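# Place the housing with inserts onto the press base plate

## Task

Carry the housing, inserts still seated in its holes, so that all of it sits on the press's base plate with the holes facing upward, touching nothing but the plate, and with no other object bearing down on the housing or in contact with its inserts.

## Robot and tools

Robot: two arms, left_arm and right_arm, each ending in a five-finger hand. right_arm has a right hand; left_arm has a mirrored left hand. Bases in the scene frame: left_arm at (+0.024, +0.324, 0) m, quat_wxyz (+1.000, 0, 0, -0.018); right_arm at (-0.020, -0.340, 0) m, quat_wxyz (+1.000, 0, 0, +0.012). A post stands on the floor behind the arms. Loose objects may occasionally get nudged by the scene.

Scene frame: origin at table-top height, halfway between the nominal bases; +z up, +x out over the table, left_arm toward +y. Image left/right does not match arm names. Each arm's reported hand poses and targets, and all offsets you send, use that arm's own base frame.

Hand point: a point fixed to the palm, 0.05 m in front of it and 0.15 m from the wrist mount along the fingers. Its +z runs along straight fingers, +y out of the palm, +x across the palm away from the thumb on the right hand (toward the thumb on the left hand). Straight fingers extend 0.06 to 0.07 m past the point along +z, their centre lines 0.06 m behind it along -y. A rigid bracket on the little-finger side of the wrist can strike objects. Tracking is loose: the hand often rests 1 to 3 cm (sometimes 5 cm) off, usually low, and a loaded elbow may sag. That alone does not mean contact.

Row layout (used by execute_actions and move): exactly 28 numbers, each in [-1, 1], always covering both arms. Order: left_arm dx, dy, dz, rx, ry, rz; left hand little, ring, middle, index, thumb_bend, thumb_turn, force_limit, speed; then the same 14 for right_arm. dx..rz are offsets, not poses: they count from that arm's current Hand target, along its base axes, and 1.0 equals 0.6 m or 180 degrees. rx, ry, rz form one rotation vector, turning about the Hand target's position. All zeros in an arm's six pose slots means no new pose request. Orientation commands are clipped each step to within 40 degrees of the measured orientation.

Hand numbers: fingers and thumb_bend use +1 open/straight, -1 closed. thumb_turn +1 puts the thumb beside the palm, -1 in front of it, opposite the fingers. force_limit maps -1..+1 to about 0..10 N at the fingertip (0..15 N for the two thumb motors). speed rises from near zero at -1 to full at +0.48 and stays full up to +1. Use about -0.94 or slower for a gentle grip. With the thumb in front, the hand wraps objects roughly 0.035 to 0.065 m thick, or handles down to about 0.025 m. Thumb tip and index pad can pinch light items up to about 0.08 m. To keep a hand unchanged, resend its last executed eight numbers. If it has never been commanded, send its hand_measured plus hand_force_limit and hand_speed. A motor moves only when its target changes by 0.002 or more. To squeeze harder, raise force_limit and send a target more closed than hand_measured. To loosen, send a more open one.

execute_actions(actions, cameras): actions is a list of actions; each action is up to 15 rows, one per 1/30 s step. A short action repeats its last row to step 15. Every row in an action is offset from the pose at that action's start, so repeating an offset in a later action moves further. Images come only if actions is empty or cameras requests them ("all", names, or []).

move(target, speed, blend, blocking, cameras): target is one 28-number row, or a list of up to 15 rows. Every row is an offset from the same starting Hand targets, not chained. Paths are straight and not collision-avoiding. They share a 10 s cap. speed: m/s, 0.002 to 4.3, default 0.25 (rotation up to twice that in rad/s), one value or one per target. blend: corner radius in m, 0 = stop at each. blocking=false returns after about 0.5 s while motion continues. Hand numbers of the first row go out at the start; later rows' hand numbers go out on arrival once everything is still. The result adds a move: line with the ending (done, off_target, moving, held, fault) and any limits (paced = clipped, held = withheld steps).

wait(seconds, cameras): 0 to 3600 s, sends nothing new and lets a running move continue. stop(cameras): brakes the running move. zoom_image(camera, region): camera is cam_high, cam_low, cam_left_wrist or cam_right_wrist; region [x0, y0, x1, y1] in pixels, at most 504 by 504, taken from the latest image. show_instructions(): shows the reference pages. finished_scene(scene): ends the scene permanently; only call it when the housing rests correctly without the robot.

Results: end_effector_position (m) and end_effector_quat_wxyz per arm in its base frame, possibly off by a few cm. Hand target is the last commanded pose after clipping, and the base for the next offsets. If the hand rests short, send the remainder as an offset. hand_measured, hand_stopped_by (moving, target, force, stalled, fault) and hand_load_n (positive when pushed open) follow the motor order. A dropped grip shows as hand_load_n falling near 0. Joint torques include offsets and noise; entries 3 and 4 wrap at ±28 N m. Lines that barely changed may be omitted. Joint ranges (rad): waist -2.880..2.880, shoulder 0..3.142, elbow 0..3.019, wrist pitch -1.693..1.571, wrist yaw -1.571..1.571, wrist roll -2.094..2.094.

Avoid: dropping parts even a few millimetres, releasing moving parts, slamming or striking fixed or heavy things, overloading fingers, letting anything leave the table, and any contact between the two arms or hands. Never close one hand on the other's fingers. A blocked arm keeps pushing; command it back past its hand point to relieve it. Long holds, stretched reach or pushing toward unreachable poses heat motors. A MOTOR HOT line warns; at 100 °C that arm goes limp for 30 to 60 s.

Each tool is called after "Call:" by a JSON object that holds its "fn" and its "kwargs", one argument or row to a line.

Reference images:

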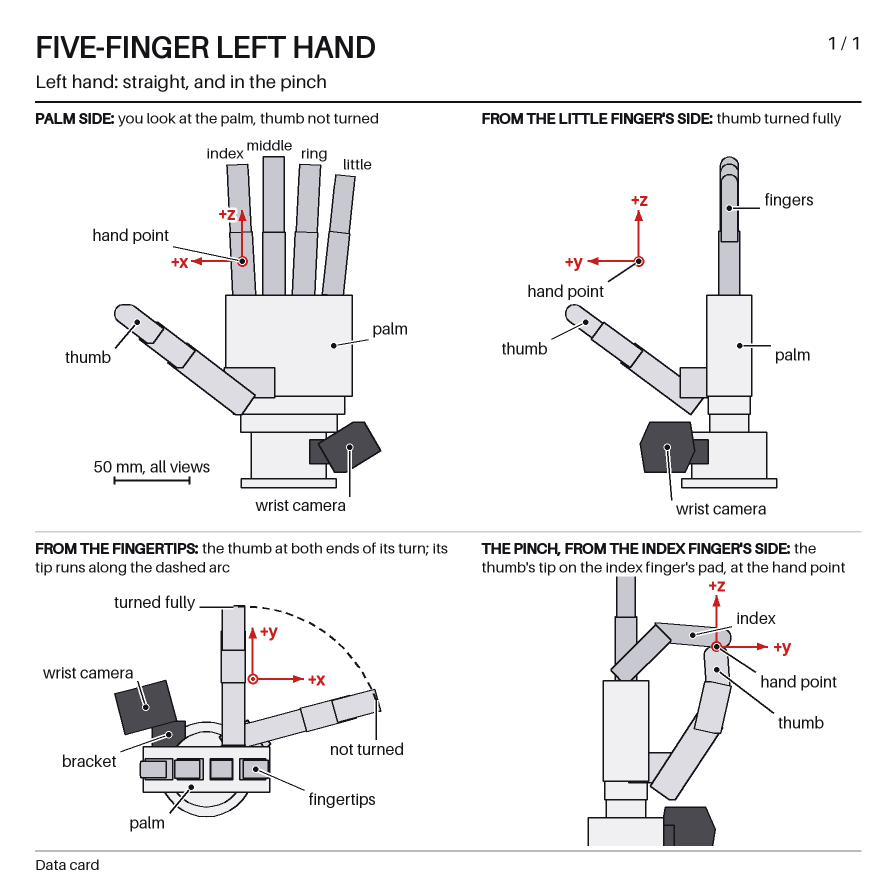

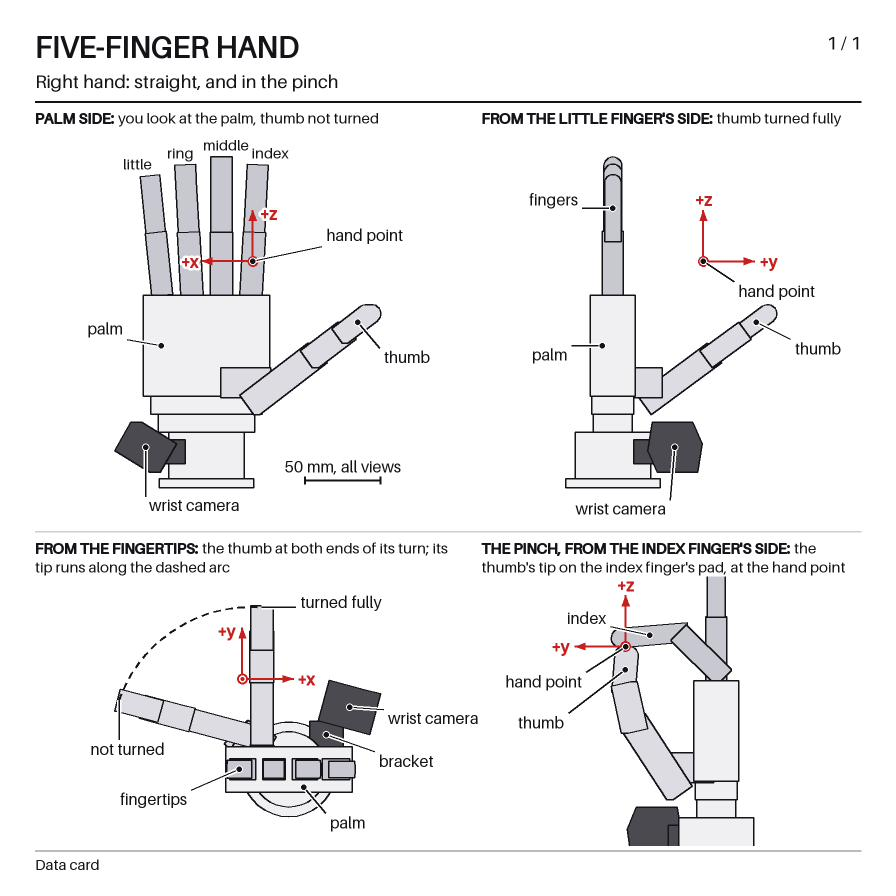

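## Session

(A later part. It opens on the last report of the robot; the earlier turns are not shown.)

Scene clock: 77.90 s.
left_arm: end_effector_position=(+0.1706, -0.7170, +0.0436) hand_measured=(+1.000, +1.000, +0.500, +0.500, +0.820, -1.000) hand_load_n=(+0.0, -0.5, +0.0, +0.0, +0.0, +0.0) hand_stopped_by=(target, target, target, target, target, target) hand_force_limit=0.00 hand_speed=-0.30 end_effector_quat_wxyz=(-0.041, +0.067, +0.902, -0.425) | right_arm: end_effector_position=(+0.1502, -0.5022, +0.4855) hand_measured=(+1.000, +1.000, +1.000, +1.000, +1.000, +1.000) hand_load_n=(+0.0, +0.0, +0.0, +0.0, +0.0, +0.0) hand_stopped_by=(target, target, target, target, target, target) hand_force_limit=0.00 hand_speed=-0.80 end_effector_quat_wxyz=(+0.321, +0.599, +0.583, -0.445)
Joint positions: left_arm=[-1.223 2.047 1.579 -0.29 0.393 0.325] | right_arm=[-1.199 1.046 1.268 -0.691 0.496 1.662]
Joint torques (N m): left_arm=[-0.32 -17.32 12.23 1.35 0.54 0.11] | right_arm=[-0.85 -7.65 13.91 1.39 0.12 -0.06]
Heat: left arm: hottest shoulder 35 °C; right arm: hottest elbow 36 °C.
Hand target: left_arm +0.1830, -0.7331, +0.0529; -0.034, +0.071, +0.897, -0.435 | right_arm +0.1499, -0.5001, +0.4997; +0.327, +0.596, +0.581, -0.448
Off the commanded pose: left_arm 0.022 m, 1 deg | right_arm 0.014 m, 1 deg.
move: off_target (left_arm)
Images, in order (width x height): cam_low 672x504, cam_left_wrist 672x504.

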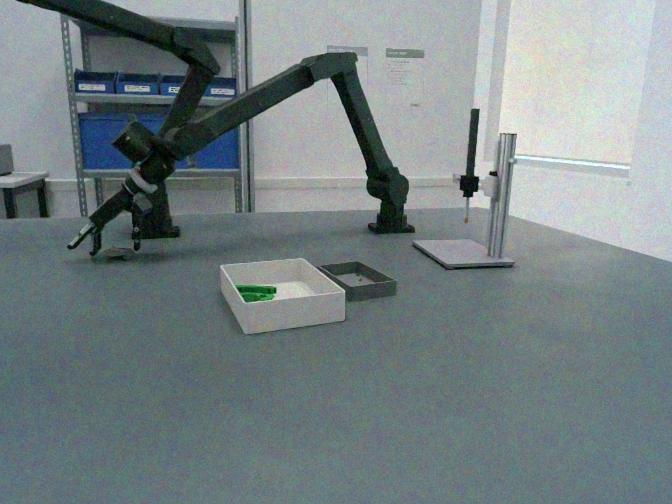

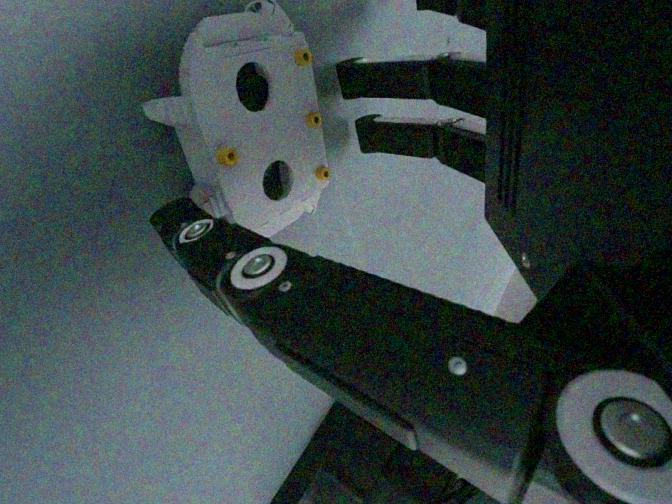

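Call:
{"fn": "move", "kwargs": {
  "target": [0.014,-0.012,0.0,0,0,0,1,1,0.5,0.5,0.82,-1,0,-0.3, 0,0,0,0,0,0,1,1,1,1,1,1,0,-0.8],
  "speed": 0.05,
  "cameras": ["cam_left_wrist","cam_low"]
}}

Call:
{"fn": "zoom_image", "kwargs": {
  "camera": "cam_low",
  "region": [60, 180, 180, 280]
}}

Call:
{"fn": "zoom_image", "kwargs": {
  "camera": "cam_left_wrist",
  "region": [100, 0, 440, 260]
}}

Scene clock: 78.87 s.
left_arm: end_effector_position=(+0.1800, -0.7234, +0.0420) hand_measured=(+1.000, +1.000, +0.500, +0.500, +0.820, -1.000) hand_load_n=(+0.0, +0.0, +0.0, +0.0, +0.0, +0.0) hand_stopped_by=(target, target, target, target, target, target) hand_force_limit=0.00 hand_speed=-0.30 end_effector_quat_wxyz=(-0.042, +0.065, +0.902, -0.424) | right_arm: end_effector_position=(+0.1502, -0.5022, +0.4855) hand_measured=(+1.000, +1.000, +1.000, +1.000, +1.000, +1.000) hand_load_n=(+0.0, +0.0, +0.0, +0.0, -0.5, +0.0) hand_stopped_by=(target, target, target, target, target, target) hand_force_limit=0.00 hand_speed=-0.80 end_effector_quat_wxyz=(+0.321, +0.599, +0.583, -0.445)
Joint positions: left_arm=[-1.213 2.072 1.618 -0.309 0.399 0.33] | right_arm=[-1.199 1.046 1.268 -0.691 0.496 1.662]
Joint torques (N m): left_arm=[-0.03 -18.2 12.31 1.32 0.51 0.11] | right_arm=[-0.85 -7.65 13.93 1.39 0.12 -0.06]
Heat: left arm: hottest shoulder 35 °C; right arm: hottest elbow 36 °C.
Hand target: left_arm +0.1916, -0.7402, +0.0530; -0.034, +0.071, +0.897, -0.435 | right_arm +0.1499, -0.5001, +0.4997; +0.327, +0.596, +0.581, -0.448
Off the commanded pose: left_arm 0.023 m, 2 deg | right_arm 0.014 m, 1 deg.
move: off_target (left_arm)
Images, in order (width x height): cam_low 672x504, cam_left_wrist 672x504.

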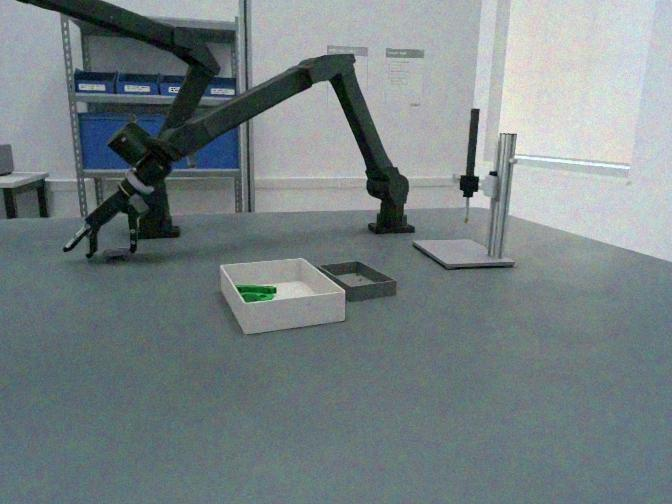

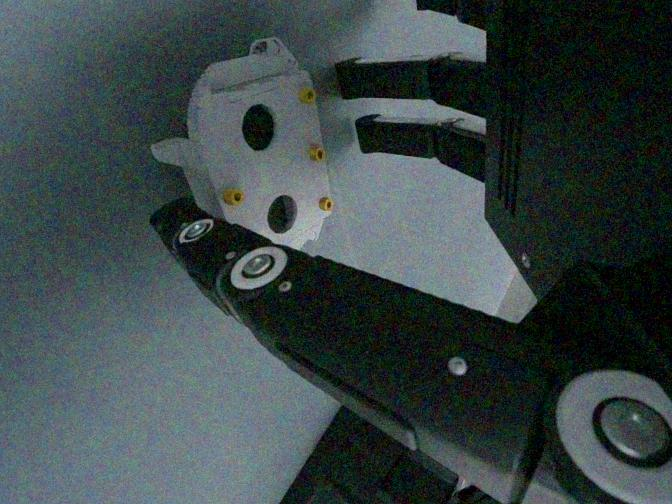

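Scaled by 4.200.

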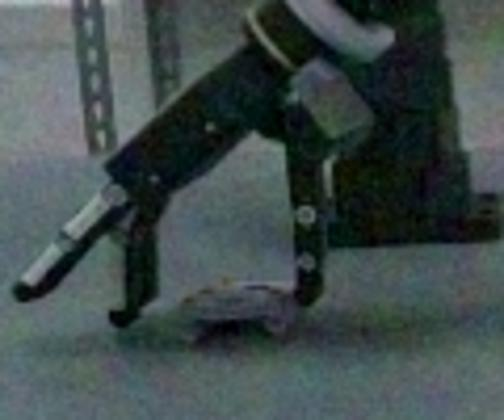

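Scaled by 1.482.

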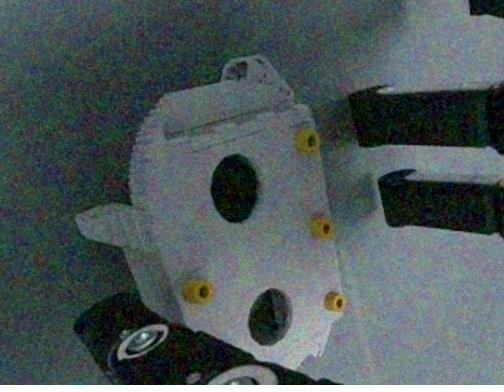

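Call:
{"fn": "move", "kwargs": {
  "target": [0.0,-0.010,-0.042,0,0,0,1,1,0.5,0.5,0.82,-1,0,-0.3, 0,0,0,0,0,0,1,1,1,1,1,1,0,-0.8],
  "speed": 0.05,
  "cameras": ["cam_left_wrist","cam_low"]
}}

Call:
{"fn": "zoom_image", "kwargs": {
  "camera": "cam_low",
  "region": [60, 180, 180, 280]
}}

Call:
{"fn": "zoom_image", "kwargs": {
  "camera": "cam_left_wrist",
  "region": [100, 0, 440, 260]
}}

Scene clock: 80.70 s.
left_arm: end_effector_position=(+0.1819, -0.7304, +0.0390) hand_measured=(+1.000, +1.000, +0.500, +0.500, +0.820, -1.000) hand_load_n=(+0.0, +0.0, -1.0, +0.0, +0.5, +0.0) hand_stopped_by=(target, target, target, target, target, target) hand_force_limit=0.00 hand_speed=-0.30 end_effector_quat_wxyz=(-0.041, +0.067, +0.900, -0.429) | right_arm: end_effector_position=(+0.1502, -0.5022, +0.4855) hand_measured=(+1.000, +1.000, +1.000, +1.000, +1.000, +1.000) hand_load_n=(+0.0, +0.0, +0.0, +0.0, +0.0, +0.0) hand_stopped_by=(target, target, target, target, target, target) hand_force_limit=0.00 hand_speed=-0.80 end_effector_quat_wxyz=(+0.321, +0.599, +0.583, -0.445)
Joint positions: left_arm=[-1.213 2.089 1.634 -0.297 0.403 0.331] | right_arm=[-1.199 1.046 1.268 -0.691 0.496 1.662]
Joint torques (N m): left_arm=[0.21 -16.62 11.41 2.52 0.3 0.04] | right_arm=[-0.85 -7.65 13.93 1.39 0.11 -0.07]
Heat: left arm: hottest shoulder 36 °C; right arm: hottest elbow 36 °C.
Hand target: left_arm +0.1916, -0.7462, +0.0276; -0.035, +0.071, +0.897, -0.435 | right_arm +0.1499, -0.5001, +0.4997; +0.327, +0.596, +0.581, -0.448
Off the commanded pose: left_arm 0.022 m, 1 deg | right_arm 0.014 m, 1 deg.
move: off_target (left_arm)
Images, in order (width x height): cam_low 672x504, cam_left_wrist 672x504.

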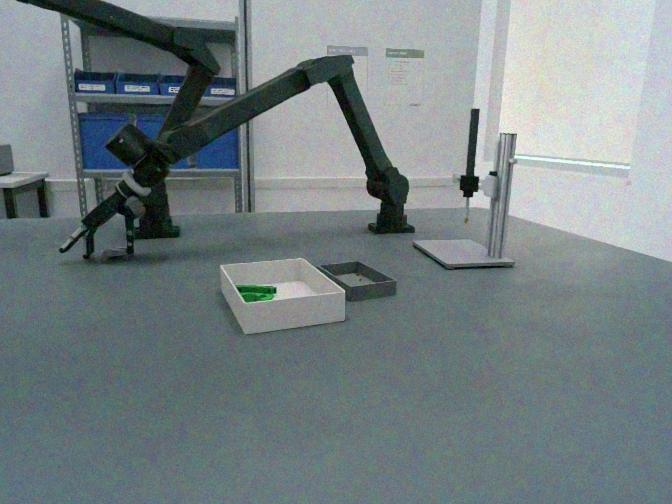

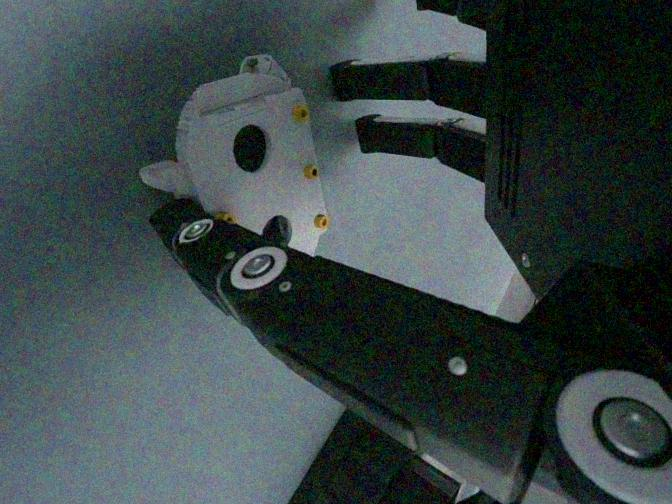

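Scaled by 4.200.

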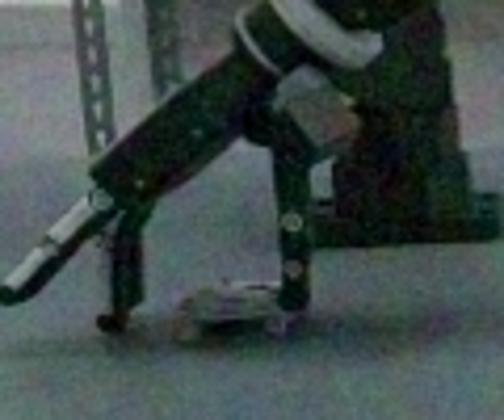

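Scaled by 1.482.

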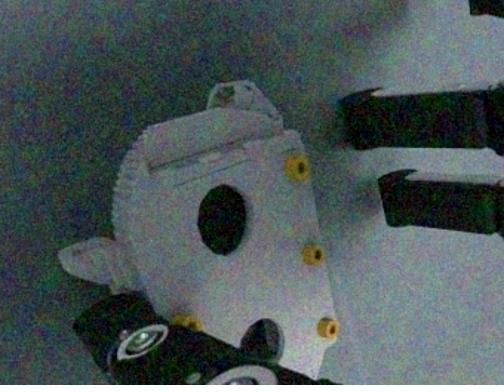

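Call:
{"fn": "move", "kwargs": {
  "target": [0.0,0.0,0.0,0,0,0,1,1,-0.1,-0.1,0.82,-1,-0.5,-0.9, 0,0,0,0,0,0,1,1,1,1,1,1,0,-0.8],
  "speed": 0.05,
  "cameras": ["cam_left_wrist","cam_low"]
}}

Call:
{"fn": "zoom_image", "kwargs": {
  "camera": "cam_low",
  "region": [60, 180, 180, 280]
}}

Call:
{"fn": "zoom_image", "kwargs": {
  "camera": "cam_left_wrist",
  "region": [100, 0, 440, 260]
}}

Scene clock: 83.50 s.
left_arm: end_effector_position=(+0.1830, -0.7347, +0.0380) hand_measured=(+1.000, +1.000, +0.018, -0.058, +0.822, -1.000) hand_load_n=(+0.0, +0.0, +1.0, +3.0, +4.0, +0.5) hand_stopped_by=(target, target, force, force, target, target) hand_force_limit=-0.50 hand_speed=-0.90 end_effector_quat_wxyz=(-0.040, +0.069, +0.898, -0.433) | right_arm: end_effector_position=(+0.1502, -0.5022, +0.4855) hand_measured=(+1.000, +1.000, +1.000, +1.000, +1.000, +1.000) hand_load_n=(+0.0, +0.5, +0.0, +0.0, +0.0, +0.0) hand_stopped_by=(target, target, target, target, target, target) hand_force_limit=0.00 hand_speed=-0.80 end_effector_quat_wxyz=(+0.321, +0.599, +0.583, -0.445)
Joint positions: left_arm=[-1.213 2.098 1.643 -0.287 0.404 0.331] | right_arm=[-1.199 1.046 1.268 -0.691 0.496 1.662]
Joint torques (N m): left_arm=[-0.21 -16.85 10.95 2.09 0.23 0.09] | right_arm=[-0.85 -7.59 13.93 1.39 0.11 -0.07]
Heat: left arm: hottest shoulder 36 °C; right arm: hottest elbow 36 °C.
Hand target: left_arm +0.1913, -0.7463, +0.0277; -0.035, +0.071, +0.897, -0.435 | right_arm +0.1499, -0.5001, +0.4997; +0.327, +0.596, +0.581, -0.448
Off the commanded pose: left_arm 0.018 m, 1 deg | right_arm 0.014 m, 1 deg.
move: done
Images, in order (width x height): cam_low 672x504, cam_left_wrist 672x504.

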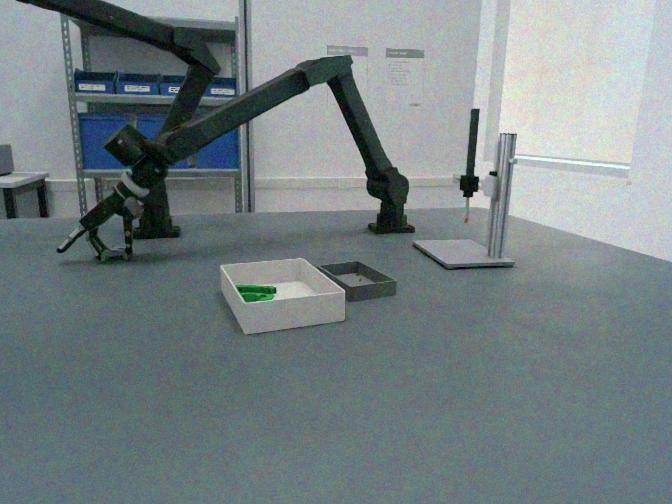

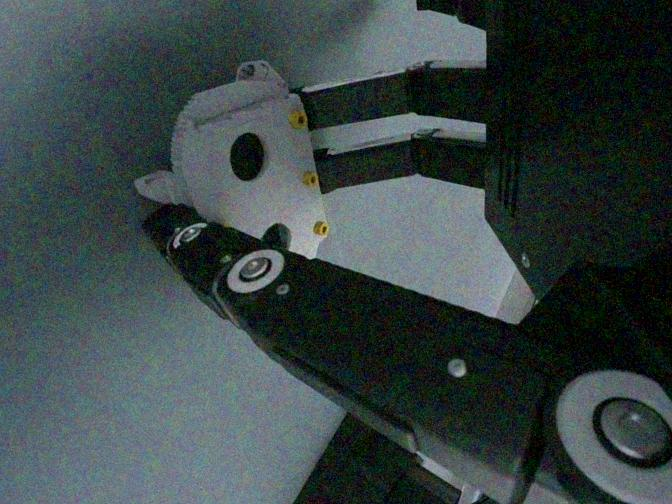

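Scaled by 4.200.

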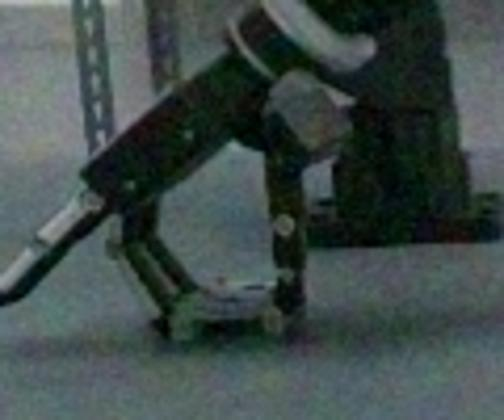

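Scaled by 1.482.

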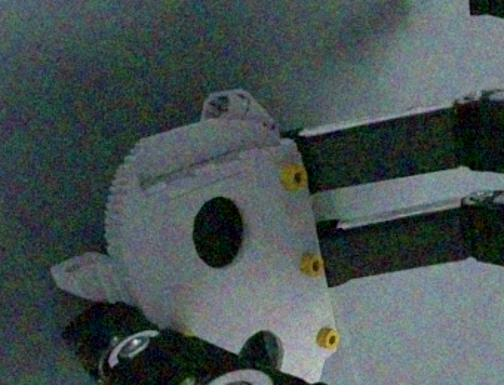

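Call:
{"fn": "move", "kwargs": {
  "target": [0.0,0.0,0.0,0,0,0,1,1,-0.3,-0.3,0.82,-1,-0.2,-0.94, 0,0,0,0,0,0,1,1,1,1,1,1,0,-0.8],
  "speed": 0.05,
  "cameras": ["cam_left_wrist","cam_low"]
}}

Call:
{"fn": "zoom_image", "kwargs": {
  "camera": "cam_left_wrist",
  "region": [100, 0, 440, 260]
}}

Scene clock: 84.27 s.
left_arm: end_effector_position=(+0.1830, -0.7347, +0.0380) hand_measured=(+1.000, +1.000, -0.002, -0.068, +0.822, -1.000) hand_load_n=(+0.0, +0.0, +5.0, +3.0, +8.0, +2.5) hand_stopped_by=(target, target, force, force, target, target) hand_force_limit=-0.20 hand_speed=-0.94 end_effector_quat_wxyz=(-0.040, +0.069, +0.898, -0.433) | right_arm: end_effector_position=(+0.1502, -0.5022, +0.4855) hand_measured=(+1.000, +1.000, +1.000, +1.000, +1.000, +1.000) hand_load_n=(+0.0, +0.0, +0.0, +0.0, +0.0, +0.0) hand_stopped_by=(target, target, target, target, target, target) hand_force_limit=0.00 hand_speed=-0.80 end_effector_quat_wxyz=(+0.321, +0.599, +0.583, -0.445)
Joint positions: left_arm=[-1.213 2.098 1.643 -0.287 0.404 0.331] | right_arm=[-1.199 1.046 1.268 -0.691 0.496 1.662]
Joint torques (N m): left_arm=[0.15 -16.32 11 2.17 0.23 0.11] | right_arm=[-0.85 -7.59 13.93 1.37 0.11 -0.06]
Heat: left arm: hottest shoulder 36 °C; right arm: hottest elbow 36 °C.
Hand target: left_arm +0.1913, -0.7463, +0.0278; -0.035, +0.071, +0.897, -0.435 | right_arm +0.1499, -0.5001, +0.4997; +0.327, +0.596, +0.581, -0.448
Off the commanded pose: left_arm 0.018 m, 1 deg | right_arm 0.014 m, 1 deg.
move: done
Images, in order (width x height): cam_low 672x504, cam_left_wrist 672x504.

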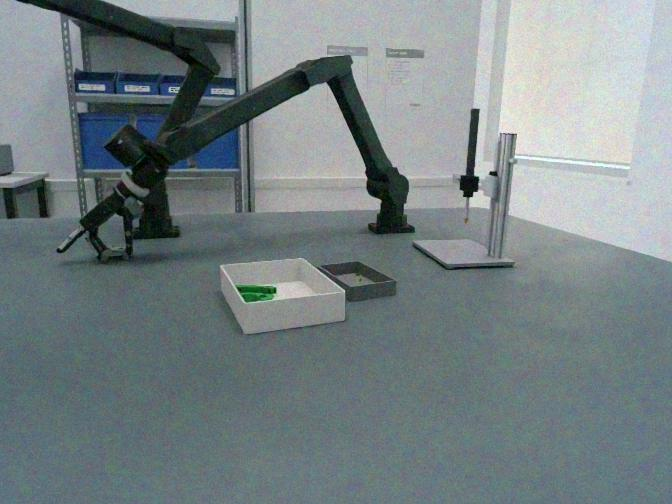

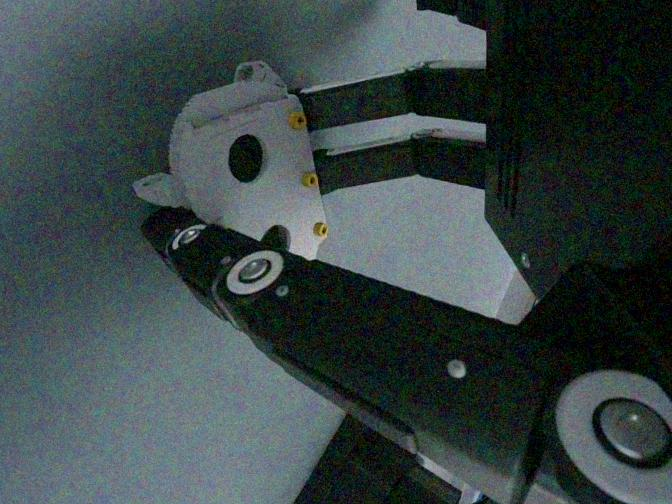

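Scaled by 1.482.

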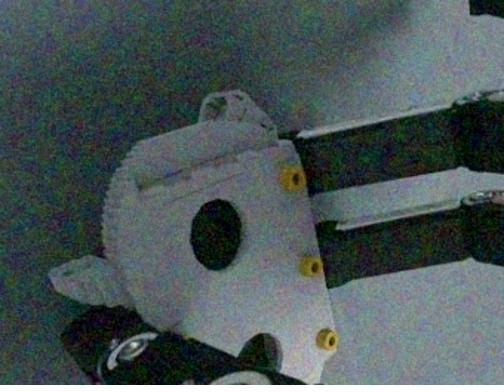

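Call:
{"fn": "move", "kwargs": {
  "target": [0.0,0.0,0.1,0,0,0,1,1,-0.3,-0.3,0.82,-1,-0.2,-0.94, 0,0,0,0,0,0,1,1,1,1,1,1,0,-0.8],
  "speed": 0.05,
  "cameras": ["cam_left_wrist","cam_low"]
}}

Call:
{"fn": "zoom_image", "kwargs": {
  "camera": "cam_left_wrist",
  "region": [100, 0, 440, 260]
}}

Call:
{"fn": "zoom_image", "kwargs": {
  "camera": "cam_low",
  "region": [60, 180, 180, 280]
}}

Scene clock: 86.23 s.
left_arm: end_effector_position=(+0.1796, -0.7245, +0.0410) hand_measured=(+1.000, +1.000, -0.002, -0.068, +0.822, -1.000) hand_load_n=(-0.5, +0.0, +5.0, +2.5, +8.5, +2.5) hand_stopped_by=(target, target, force, force, target, target) hand_force_limit=-0.20 hand_speed=-0.94 end_effector_quat_wxyz=(-0.052, +0.062, +0.911, -0.404) | right_arm: end_effector_position=(+0.1502, -0.5022, +0.4855) hand_measured=(+1.000, +1.000, +1.000, +1.000, +1.000, +1.000) hand_load_n=(+0.0, +0.0, +0.0, +0.0, +0.0, +0.0) hand_stopped_by=(target, target, target, target, target, target) hand_force_limit=0.00 hand_speed=-0.80 end_effector_quat_wxyz=(+0.321, +0.599, +0.583, -0.445)
Joint positions: left_arm=[-1.213 2.096 1.674 -0.391 0.402 0.331] | right_arm=[-1.199 1.046 1.268 -0.691 0.496 1.662]
Joint torques (N m): left_arm=[0.15 -20.89 12.71 1.18 0.3 0.08] | right_arm=[-0.85 -7.59 13.93 1.39 0.11 -0.07]
Heat: left arm: hottest shoulder 36 °C; right arm: hottest elbow 37 °C.
Hand target: left_arm +0.1913, -0.7462, +0.0875; -0.035, +0.071, +0.897, -0.434 | right_arm +0.1499, -0.5001, +0.4997; +0.327, +0.596, +0.581, -0.448
Off the commanded pose: left_arm 0.053 m, 5 deg | right_arm 0.014 m, 1 deg.
move: off_target (left_arm)
Images, in order (width x height): cam_low 672x504, cam_left_wrist 672x504.

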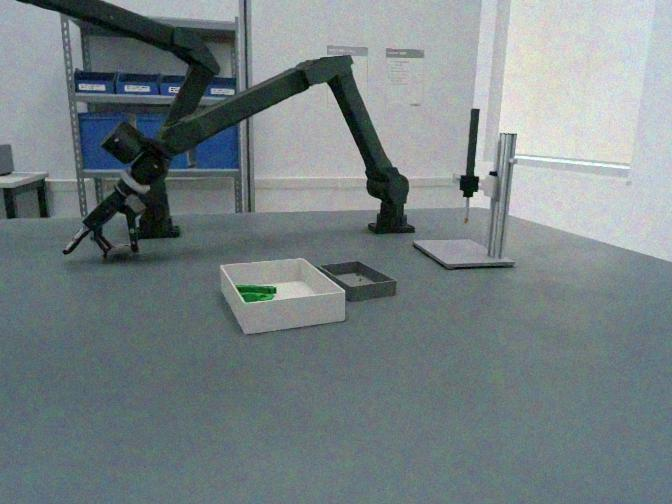

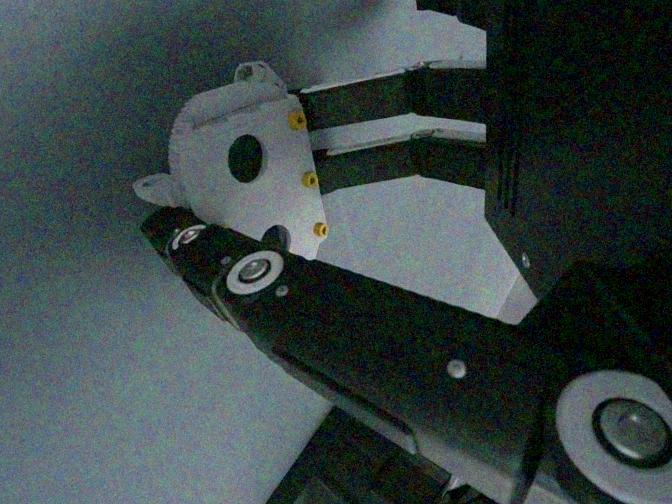

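Scaled by 1.482.

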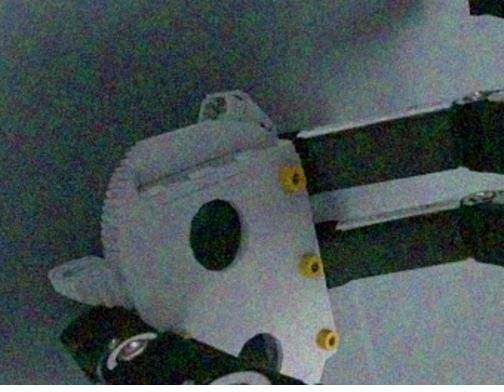

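Scaled by 4.200.

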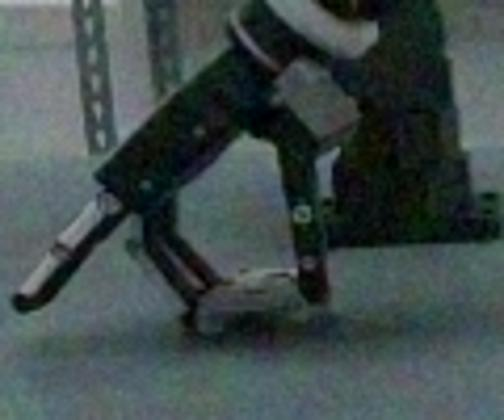

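Call:
{"fn": "move", "kwargs": {
  "target": [0.0,0.0,0.1,0,0,0,1,1,-0.3,-0.3,0.82,-1,-0.2,-0.94, 0,0,0,0,0,0,1,1,1,1,1,1,0,-0.8],
  "speed": 0.1,
  "cameras": ["cam_left_wrist","cam_low"]
}}

Call:
{"fn": "zoom_image", "kwargs": {
  "camera": "cam_left_wrist",
  "region": [100, 0, 440, 260]
}}

Call:
{"fn": "zoom_image", "kwargs": {
  "camera": "cam_low",
  "region": [60, 160, 180, 260]
}}

Scene clock: 87.73 s.
left_arm: end_effector_position=(+0.1820, -0.7308, +0.1119) hand_measured=(+1.000, +1.000, -0.002, -0.068, +0.822, -1.000) hand_load_n=(+0.0, -0.5, +5.0, +2.5, +8.5, +2.5) hand_stopped_by=(target, target, force, force, target, target) hand_force_limit=-0.20 hand_speed=-0.94 end_effector_quat_wxyz=(-0.049, +0.063, +0.908, -0.411) | right_arm: end_effector_position=(+0.1502, -0.5022, +0.4855) hand_measured=(+1.000, +1.000, +1.000, +1.000, +1.000, +1.000) hand_load_n=(+0.0, -0.5, +0.0, +0.0, +0.0, -0.5) hand_stopped_by=(target, target, target, target, target, target) hand_force_limit=0.00 hand_speed=-0.80 end_effector_quat_wxyz=(+0.321, +0.599, +0.583, -0.445)
Joint positions: left_arm=[-1.213 2.039 1.771 -0.527 0.401 0.331] | right_arm=[-1.199 1.046 1.268 -0.691 0.496 1.662]
Joint torques (N m): left_arm=[0.32 -19.72 12.75 1.28 0.31 0.07] | right_arm=[-0.85 -7.65 13.91 1.39 0.12 -0.07]
Heat: left arm: hottest shoulder 36 °C; right arm: hottest elbow 37 °C.
Hand target: left_arm +0.1913, -0.7462, +0.1475; -0.035, +0.071, +0.897, -0.435 | right_arm +0.1499, -0.5001, +0.4997; +0.327, +0.596, +0.581, -0.448
Off the commanded pose: left_arm 0.040 m, 3 deg | right_arm 0.014 m, 1 deg.
move: off_target (left_arm)
Images, in order (width x height): cam_low 672x504, cam_left_wrist 672x504.

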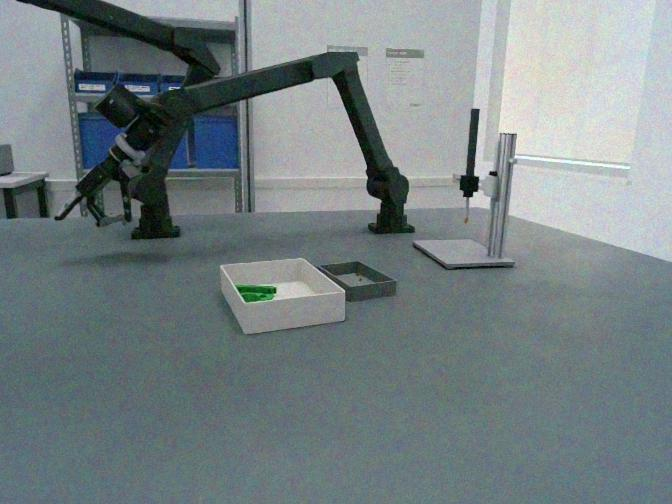

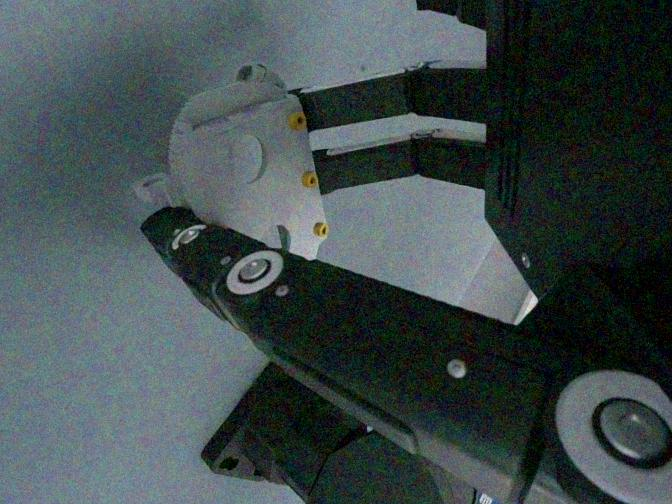

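Scaled by 1.482.

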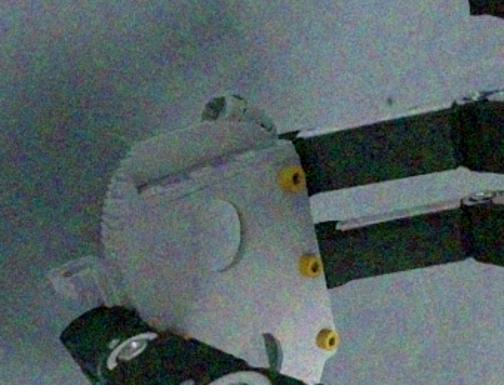

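Scaled by 4.200.

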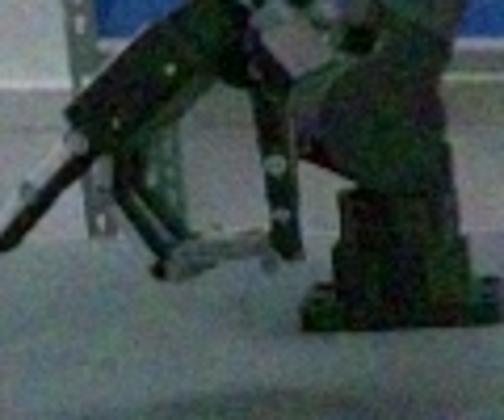

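Call:
{"fn": "move", "kwargs": {
  "target": [
    [0.115,0.143,0.255,0,0,0.056,1,1,-0.3,-0.3,0.82,-1,-0.2,-0.94, 0,0,0,0,0,0,1,1,1,1,1,1,0,-0.8],
    [0.432,0.66,0.3375,0,0,0.324,1,1,-0.3,-0.3,0.82,-1,-0.2,-0.94, 0,0,0,0,0,0,1,1,1,1,1,1,0,-0.8]
  ],
  "speed": 0.2,
  "blend": [0.05,0],
  "cameras": ["cam_high","cam_left_wrist","cam_low"]
}}

Call:
{"fn": "zoom_image", "kwargs": {
  "camera": "cam_left_wrist",
  "region": [100, 0, 440, 260]
}}

Scene clock: 93.03 s.
left_arm: end_effector_position=(+0.4583, -0.3530, +0.3501) hand_measured=(+1.000, +1.000, -0.002, -0.068, +0.822, -1.000) hand_load_n=(+0.0, +0.0, +5.0, +2.5, +8.5, +2.5) hand_stopped_by=(target, target, force, force, target, target) hand_force_limit=-0.20 hand_speed=-0.94 end_effector_quat_wxyz=(+0.187, -0.370, +0.818, -0.398) | right_arm: end_effector_position=(+0.1502, -0.5022, +0.4855) hand_measured=(+1.000, +1.000, +1.000, +1.000, +1.000, +1.000) hand_load_n=(+0.0, +0.0, +0.0, -0.5, +0.0, +0.0) hand_stopped_by=(target, target, target, target, target, target) hand_force_limit=0.00 hand_speed=-0.80 end_effector_quat_wxyz=(+0.321, +0.599, +0.583, -0.445)
Joint positions: left_arm=[-0.578 1.409 1.534 -0.788 0.103 0.094] | right_arm=[-1.199 1.046 1.268 -0.691 0.496 1.662]
Joint torques (N m): left_arm=[-0.5 -12.4 8.34 1.54 0.22 -0.25] | right_arm=[-0.85 -7.59 13.91 1.39 0.11 -0.07]
Heat: left arm: hottest shoulder 36 °C; right arm: hottest elbow 37 °C.
Hand target: left_arm +0.4505, -0.3502, +0.3502; +0.182, -0.375, +0.818, -0.397 | right_arm +0.1499, -0.5001, +0.4997; +0.327, +0.596, +0.581, -0.448
Off the commanded pose: left_arm 0.008 m, 1 deg | right_arm 0.014 m, 1 deg.
move: done
Images, in order (width x height): cam_high 672x504, cam_low 672x504, cam_left_wrist 672x504.

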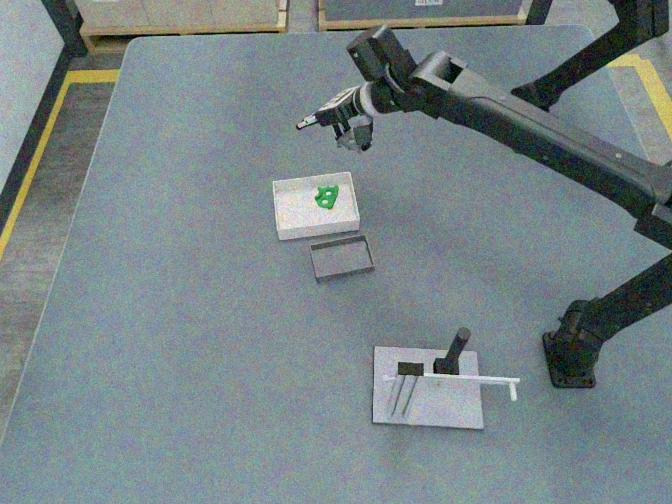

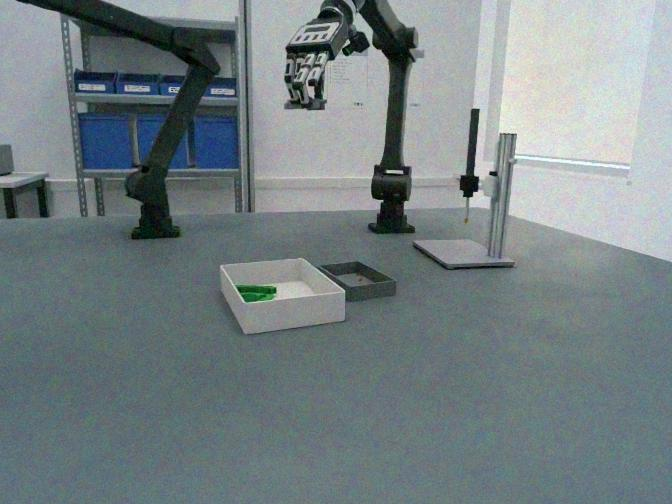

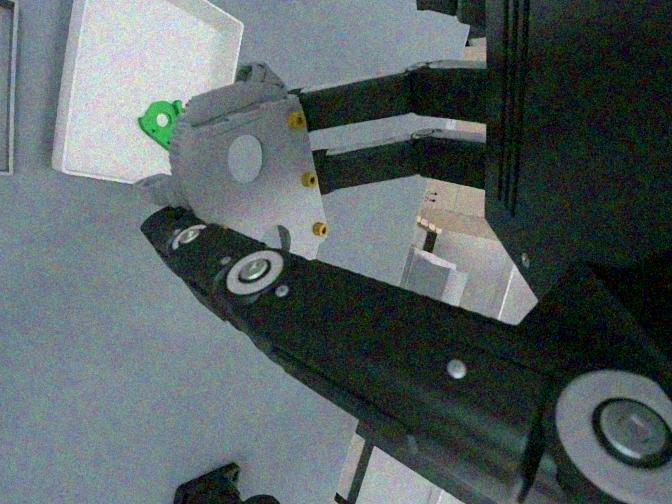

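Scaled by 1.482.

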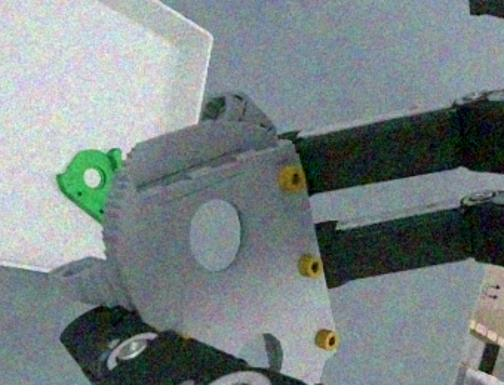

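Call:
{"fn": "execute_actions", "kwargs": {
  "actions": []
}}

Scene clock: 95.57 s.
left_arm: end_effector_position=(+0.4583, -0.3530, +0.3501) hand_measured=(+1.000, +1.000, -0.002, -0.068, +0.822, -1.000) hand_load_n=(+0.0, +0.0, +5.0, +2.5, +8.5, +2.5) hand_stopped_by=(target, target, force, force, target, target) hand_force_limit=-0.20 hand_speed=-0.94 end_effector_quat_wxyz=(+0.187, -0.370, +0.818, -0.399) | right_arm: end_effector_position=(+0.1502, -0.5022, +0.4855) hand_measured=(+1.000, +1.000, +1.000, +1.000, +1.000, +1.000) hand_load_n=(+0.0, +0.0, +0.0, +0.0, +0.0, +0.0) hand_stopped_by=(target, target, target, target, target, target) hand_force_limit=0.00 hand_speed=-0.80 end_effector_quat_wxyz=(+0.321, +0.599, +0.583, -0.445)
Joint positions: left_arm=[-0.578 1.409 1.534 -0.788 0.103 0.094] | right_arm=[-1.199 1.046 1.268 -0.691 0.496 1.662]
Joint velocities: within noise
Joint torques (N m): left_arm=[-1.26 -12.4 8.36 1.58 0.29 -0.14] | right_arm=[-0.85 -7.65 13.93 1.39 0.11 -0.06]
Motor temperatures (°C): left_arm=[29 36 35 26 35 25] | right_arm=[34 30 37 30 27 32]
Heat: left arm: hottest shoulder 36 °C; right arm: hottest elbow 37 °C.
Hand target: left_arm +0.4505, -0.3502, +0.3502; +0.182, -0.375, +0.818, -0.397 | right_arm +0.1499, -0.5001, +0.4997; +0.327, +0.596, +0.581, -0.448
Off the commanded pose: left_arm 0.008 m, 1 deg | right_arm 0.014 m, 1 deg.

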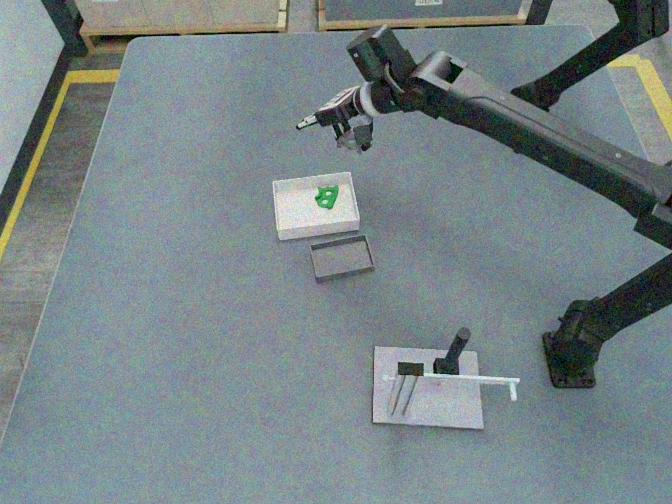

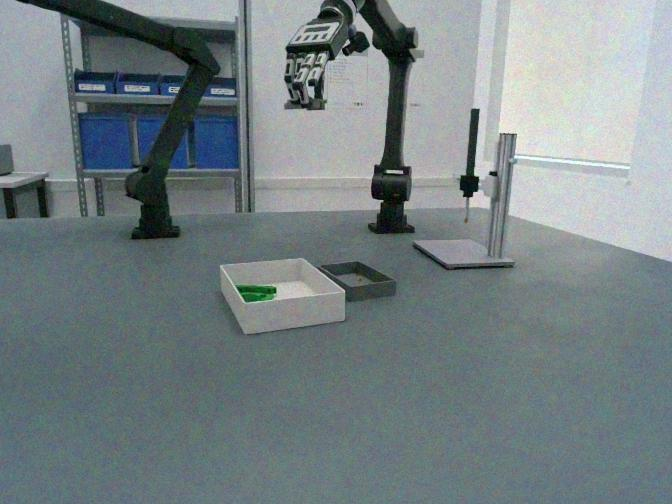

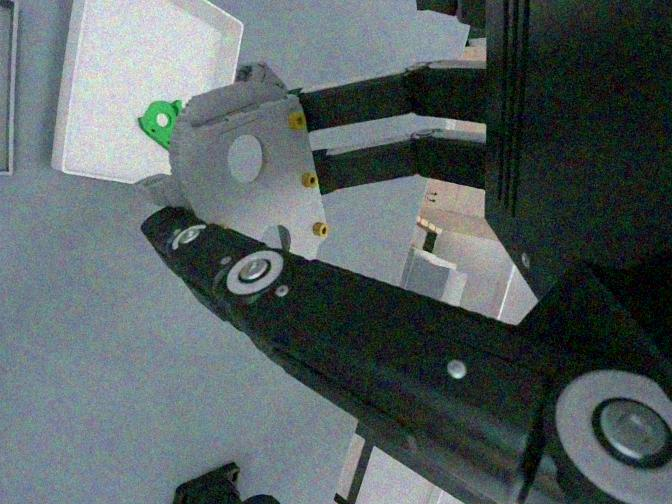

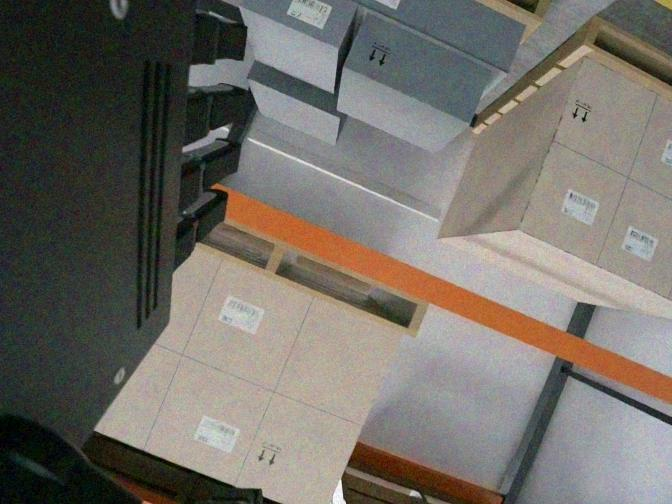

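Call:
{"fn": "zoom_image", "kwargs": {
  "camera": "cam_low",
  "region": [390, 90, 570, 290]
}}

Call:
{"fn": "zoom_image", "kwargs": {
  "camera": "cam_high",
  "region": [350, 310, 550, 450]
}}

Scaled by 2.520.

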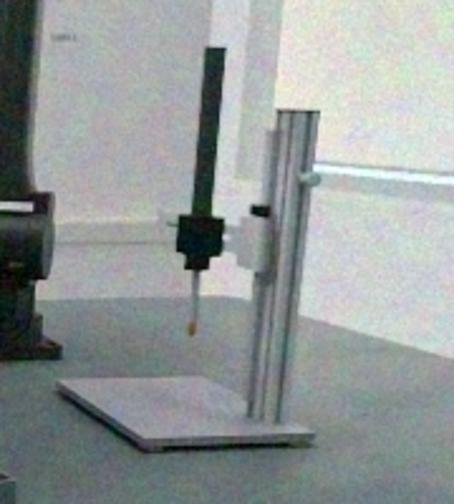

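Scaled by 2.520.

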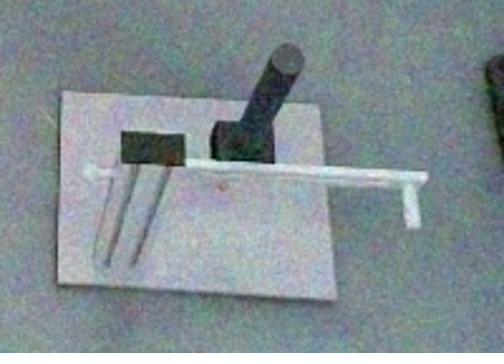

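Call:
{"fn": "move", "kwargs": {
  "target": [-0.05, 0.25, -0.03, 0, 0, 0.2778, 1, 1, -0.3, -0.3, 0.82, -1, -0.2, -0.94, 0, 0, 0, 0, 0, 0, 1, 1, 1, 1, 1, 1, 0, -0.8],
  "speed": 0.15,
  "cameras": ["all"]
}}

Scene clock: 102.00 s.
left_arm: end_effector_position=(+0.4250, -0.2075, +0.3334) hand_measured=(+1.000, +1.000, -0.002, -0.068, +0.822, -1.000) hand_load_n=(+0.0, +0.0, +5.0, +2.5, +8.5, +2.5) hand_stopped_by=(target, target, force, force, target, target) hand_force_limit=-0.20 hand_speed=-0.94 end_effector_quat_wxyz=(-0.332, +0.679, -0.588, +0.286) | right_arm: end_effector_position=(+0.1502, -0.5022, +0.4855) hand_measured=(+1.000, +1.000, +1.000, +1.000, +1.000, +1.000) hand_load_n=(+0.0, +0.0, +0.0, +0.0, +0.0, +0.0) hand_stopped_by=(target, target, target, target, target, target) hand_force_limit=0.00 hand_speed=-0.80 end_effector_quat_wxyz=(+0.321, +0.599, +0.583, -0.445)
Joint positions: left_arm=[-0.564 1.157 1.286 -0.929 -0.54 -0.484] | right_arm=[-1.199 1.046 1.268 -0.691 0.496 1.662]
Joint torques (N m): left_arm=[-0.15 -9.11 7.99 1.4 -0.27 -0.1] | right_arm=[-0.85 -7.59 13.93 1.39 0.11 -0.07]
Heat: left arm: hottest shoulder 36 °C; right arm: hottest elbow 37 °C.
Hand target: left_arm +0.4206, -0.2001, +0.3321; -0.332, +0.686, -0.583, +0.282 | right_arm +0.1499, -0.5001, +0.4997; +0.327, +0.596, +0.581, -0.448
Off the commanded pose: left_arm 0.009 m, 1 deg | right_arm 0.014 m, 1 deg.
move: done

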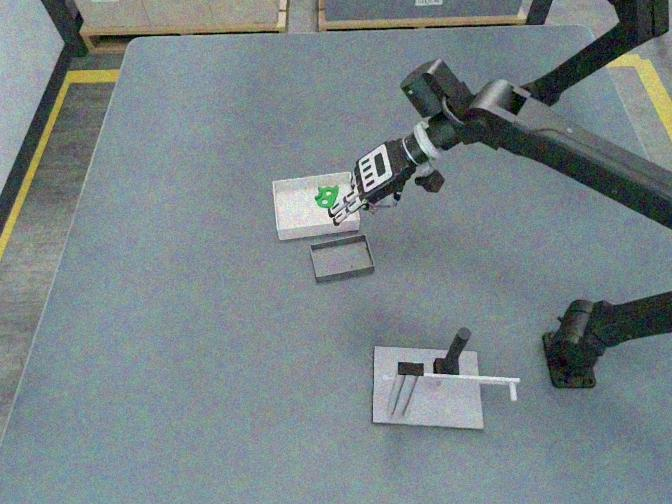

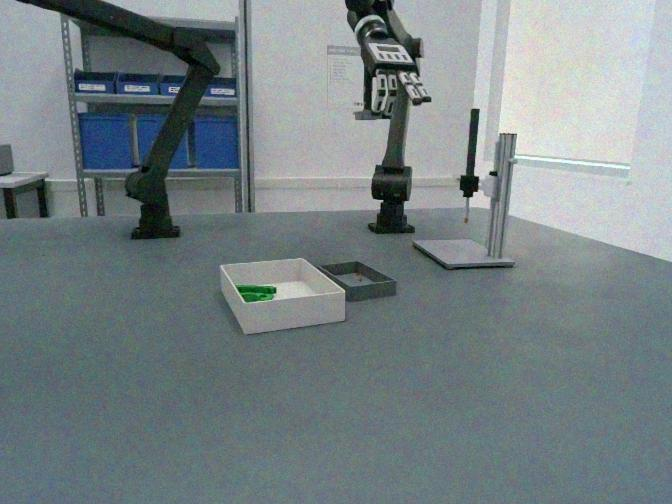

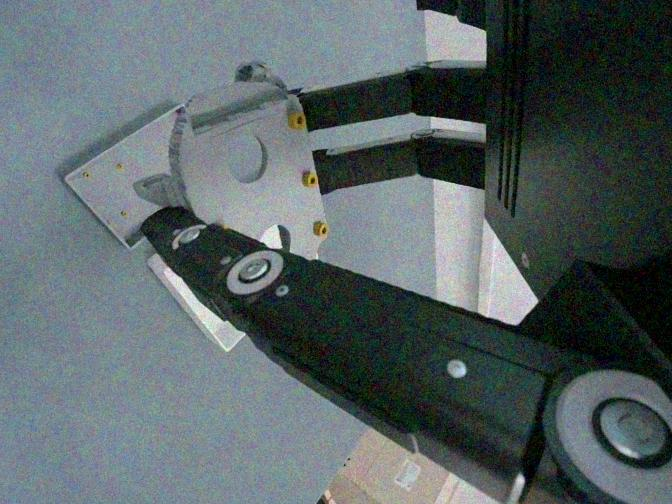

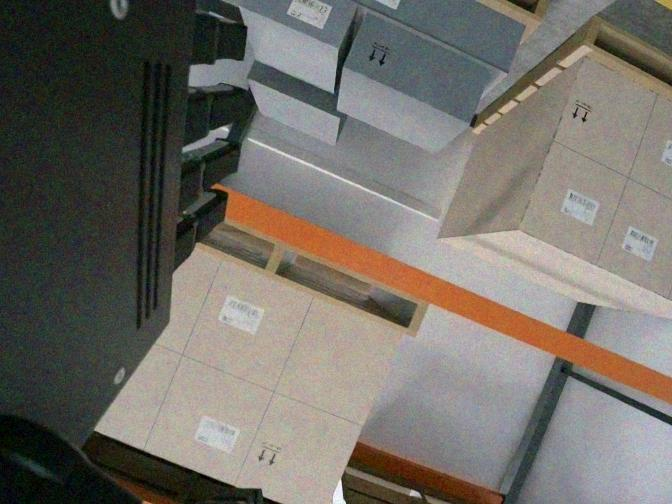

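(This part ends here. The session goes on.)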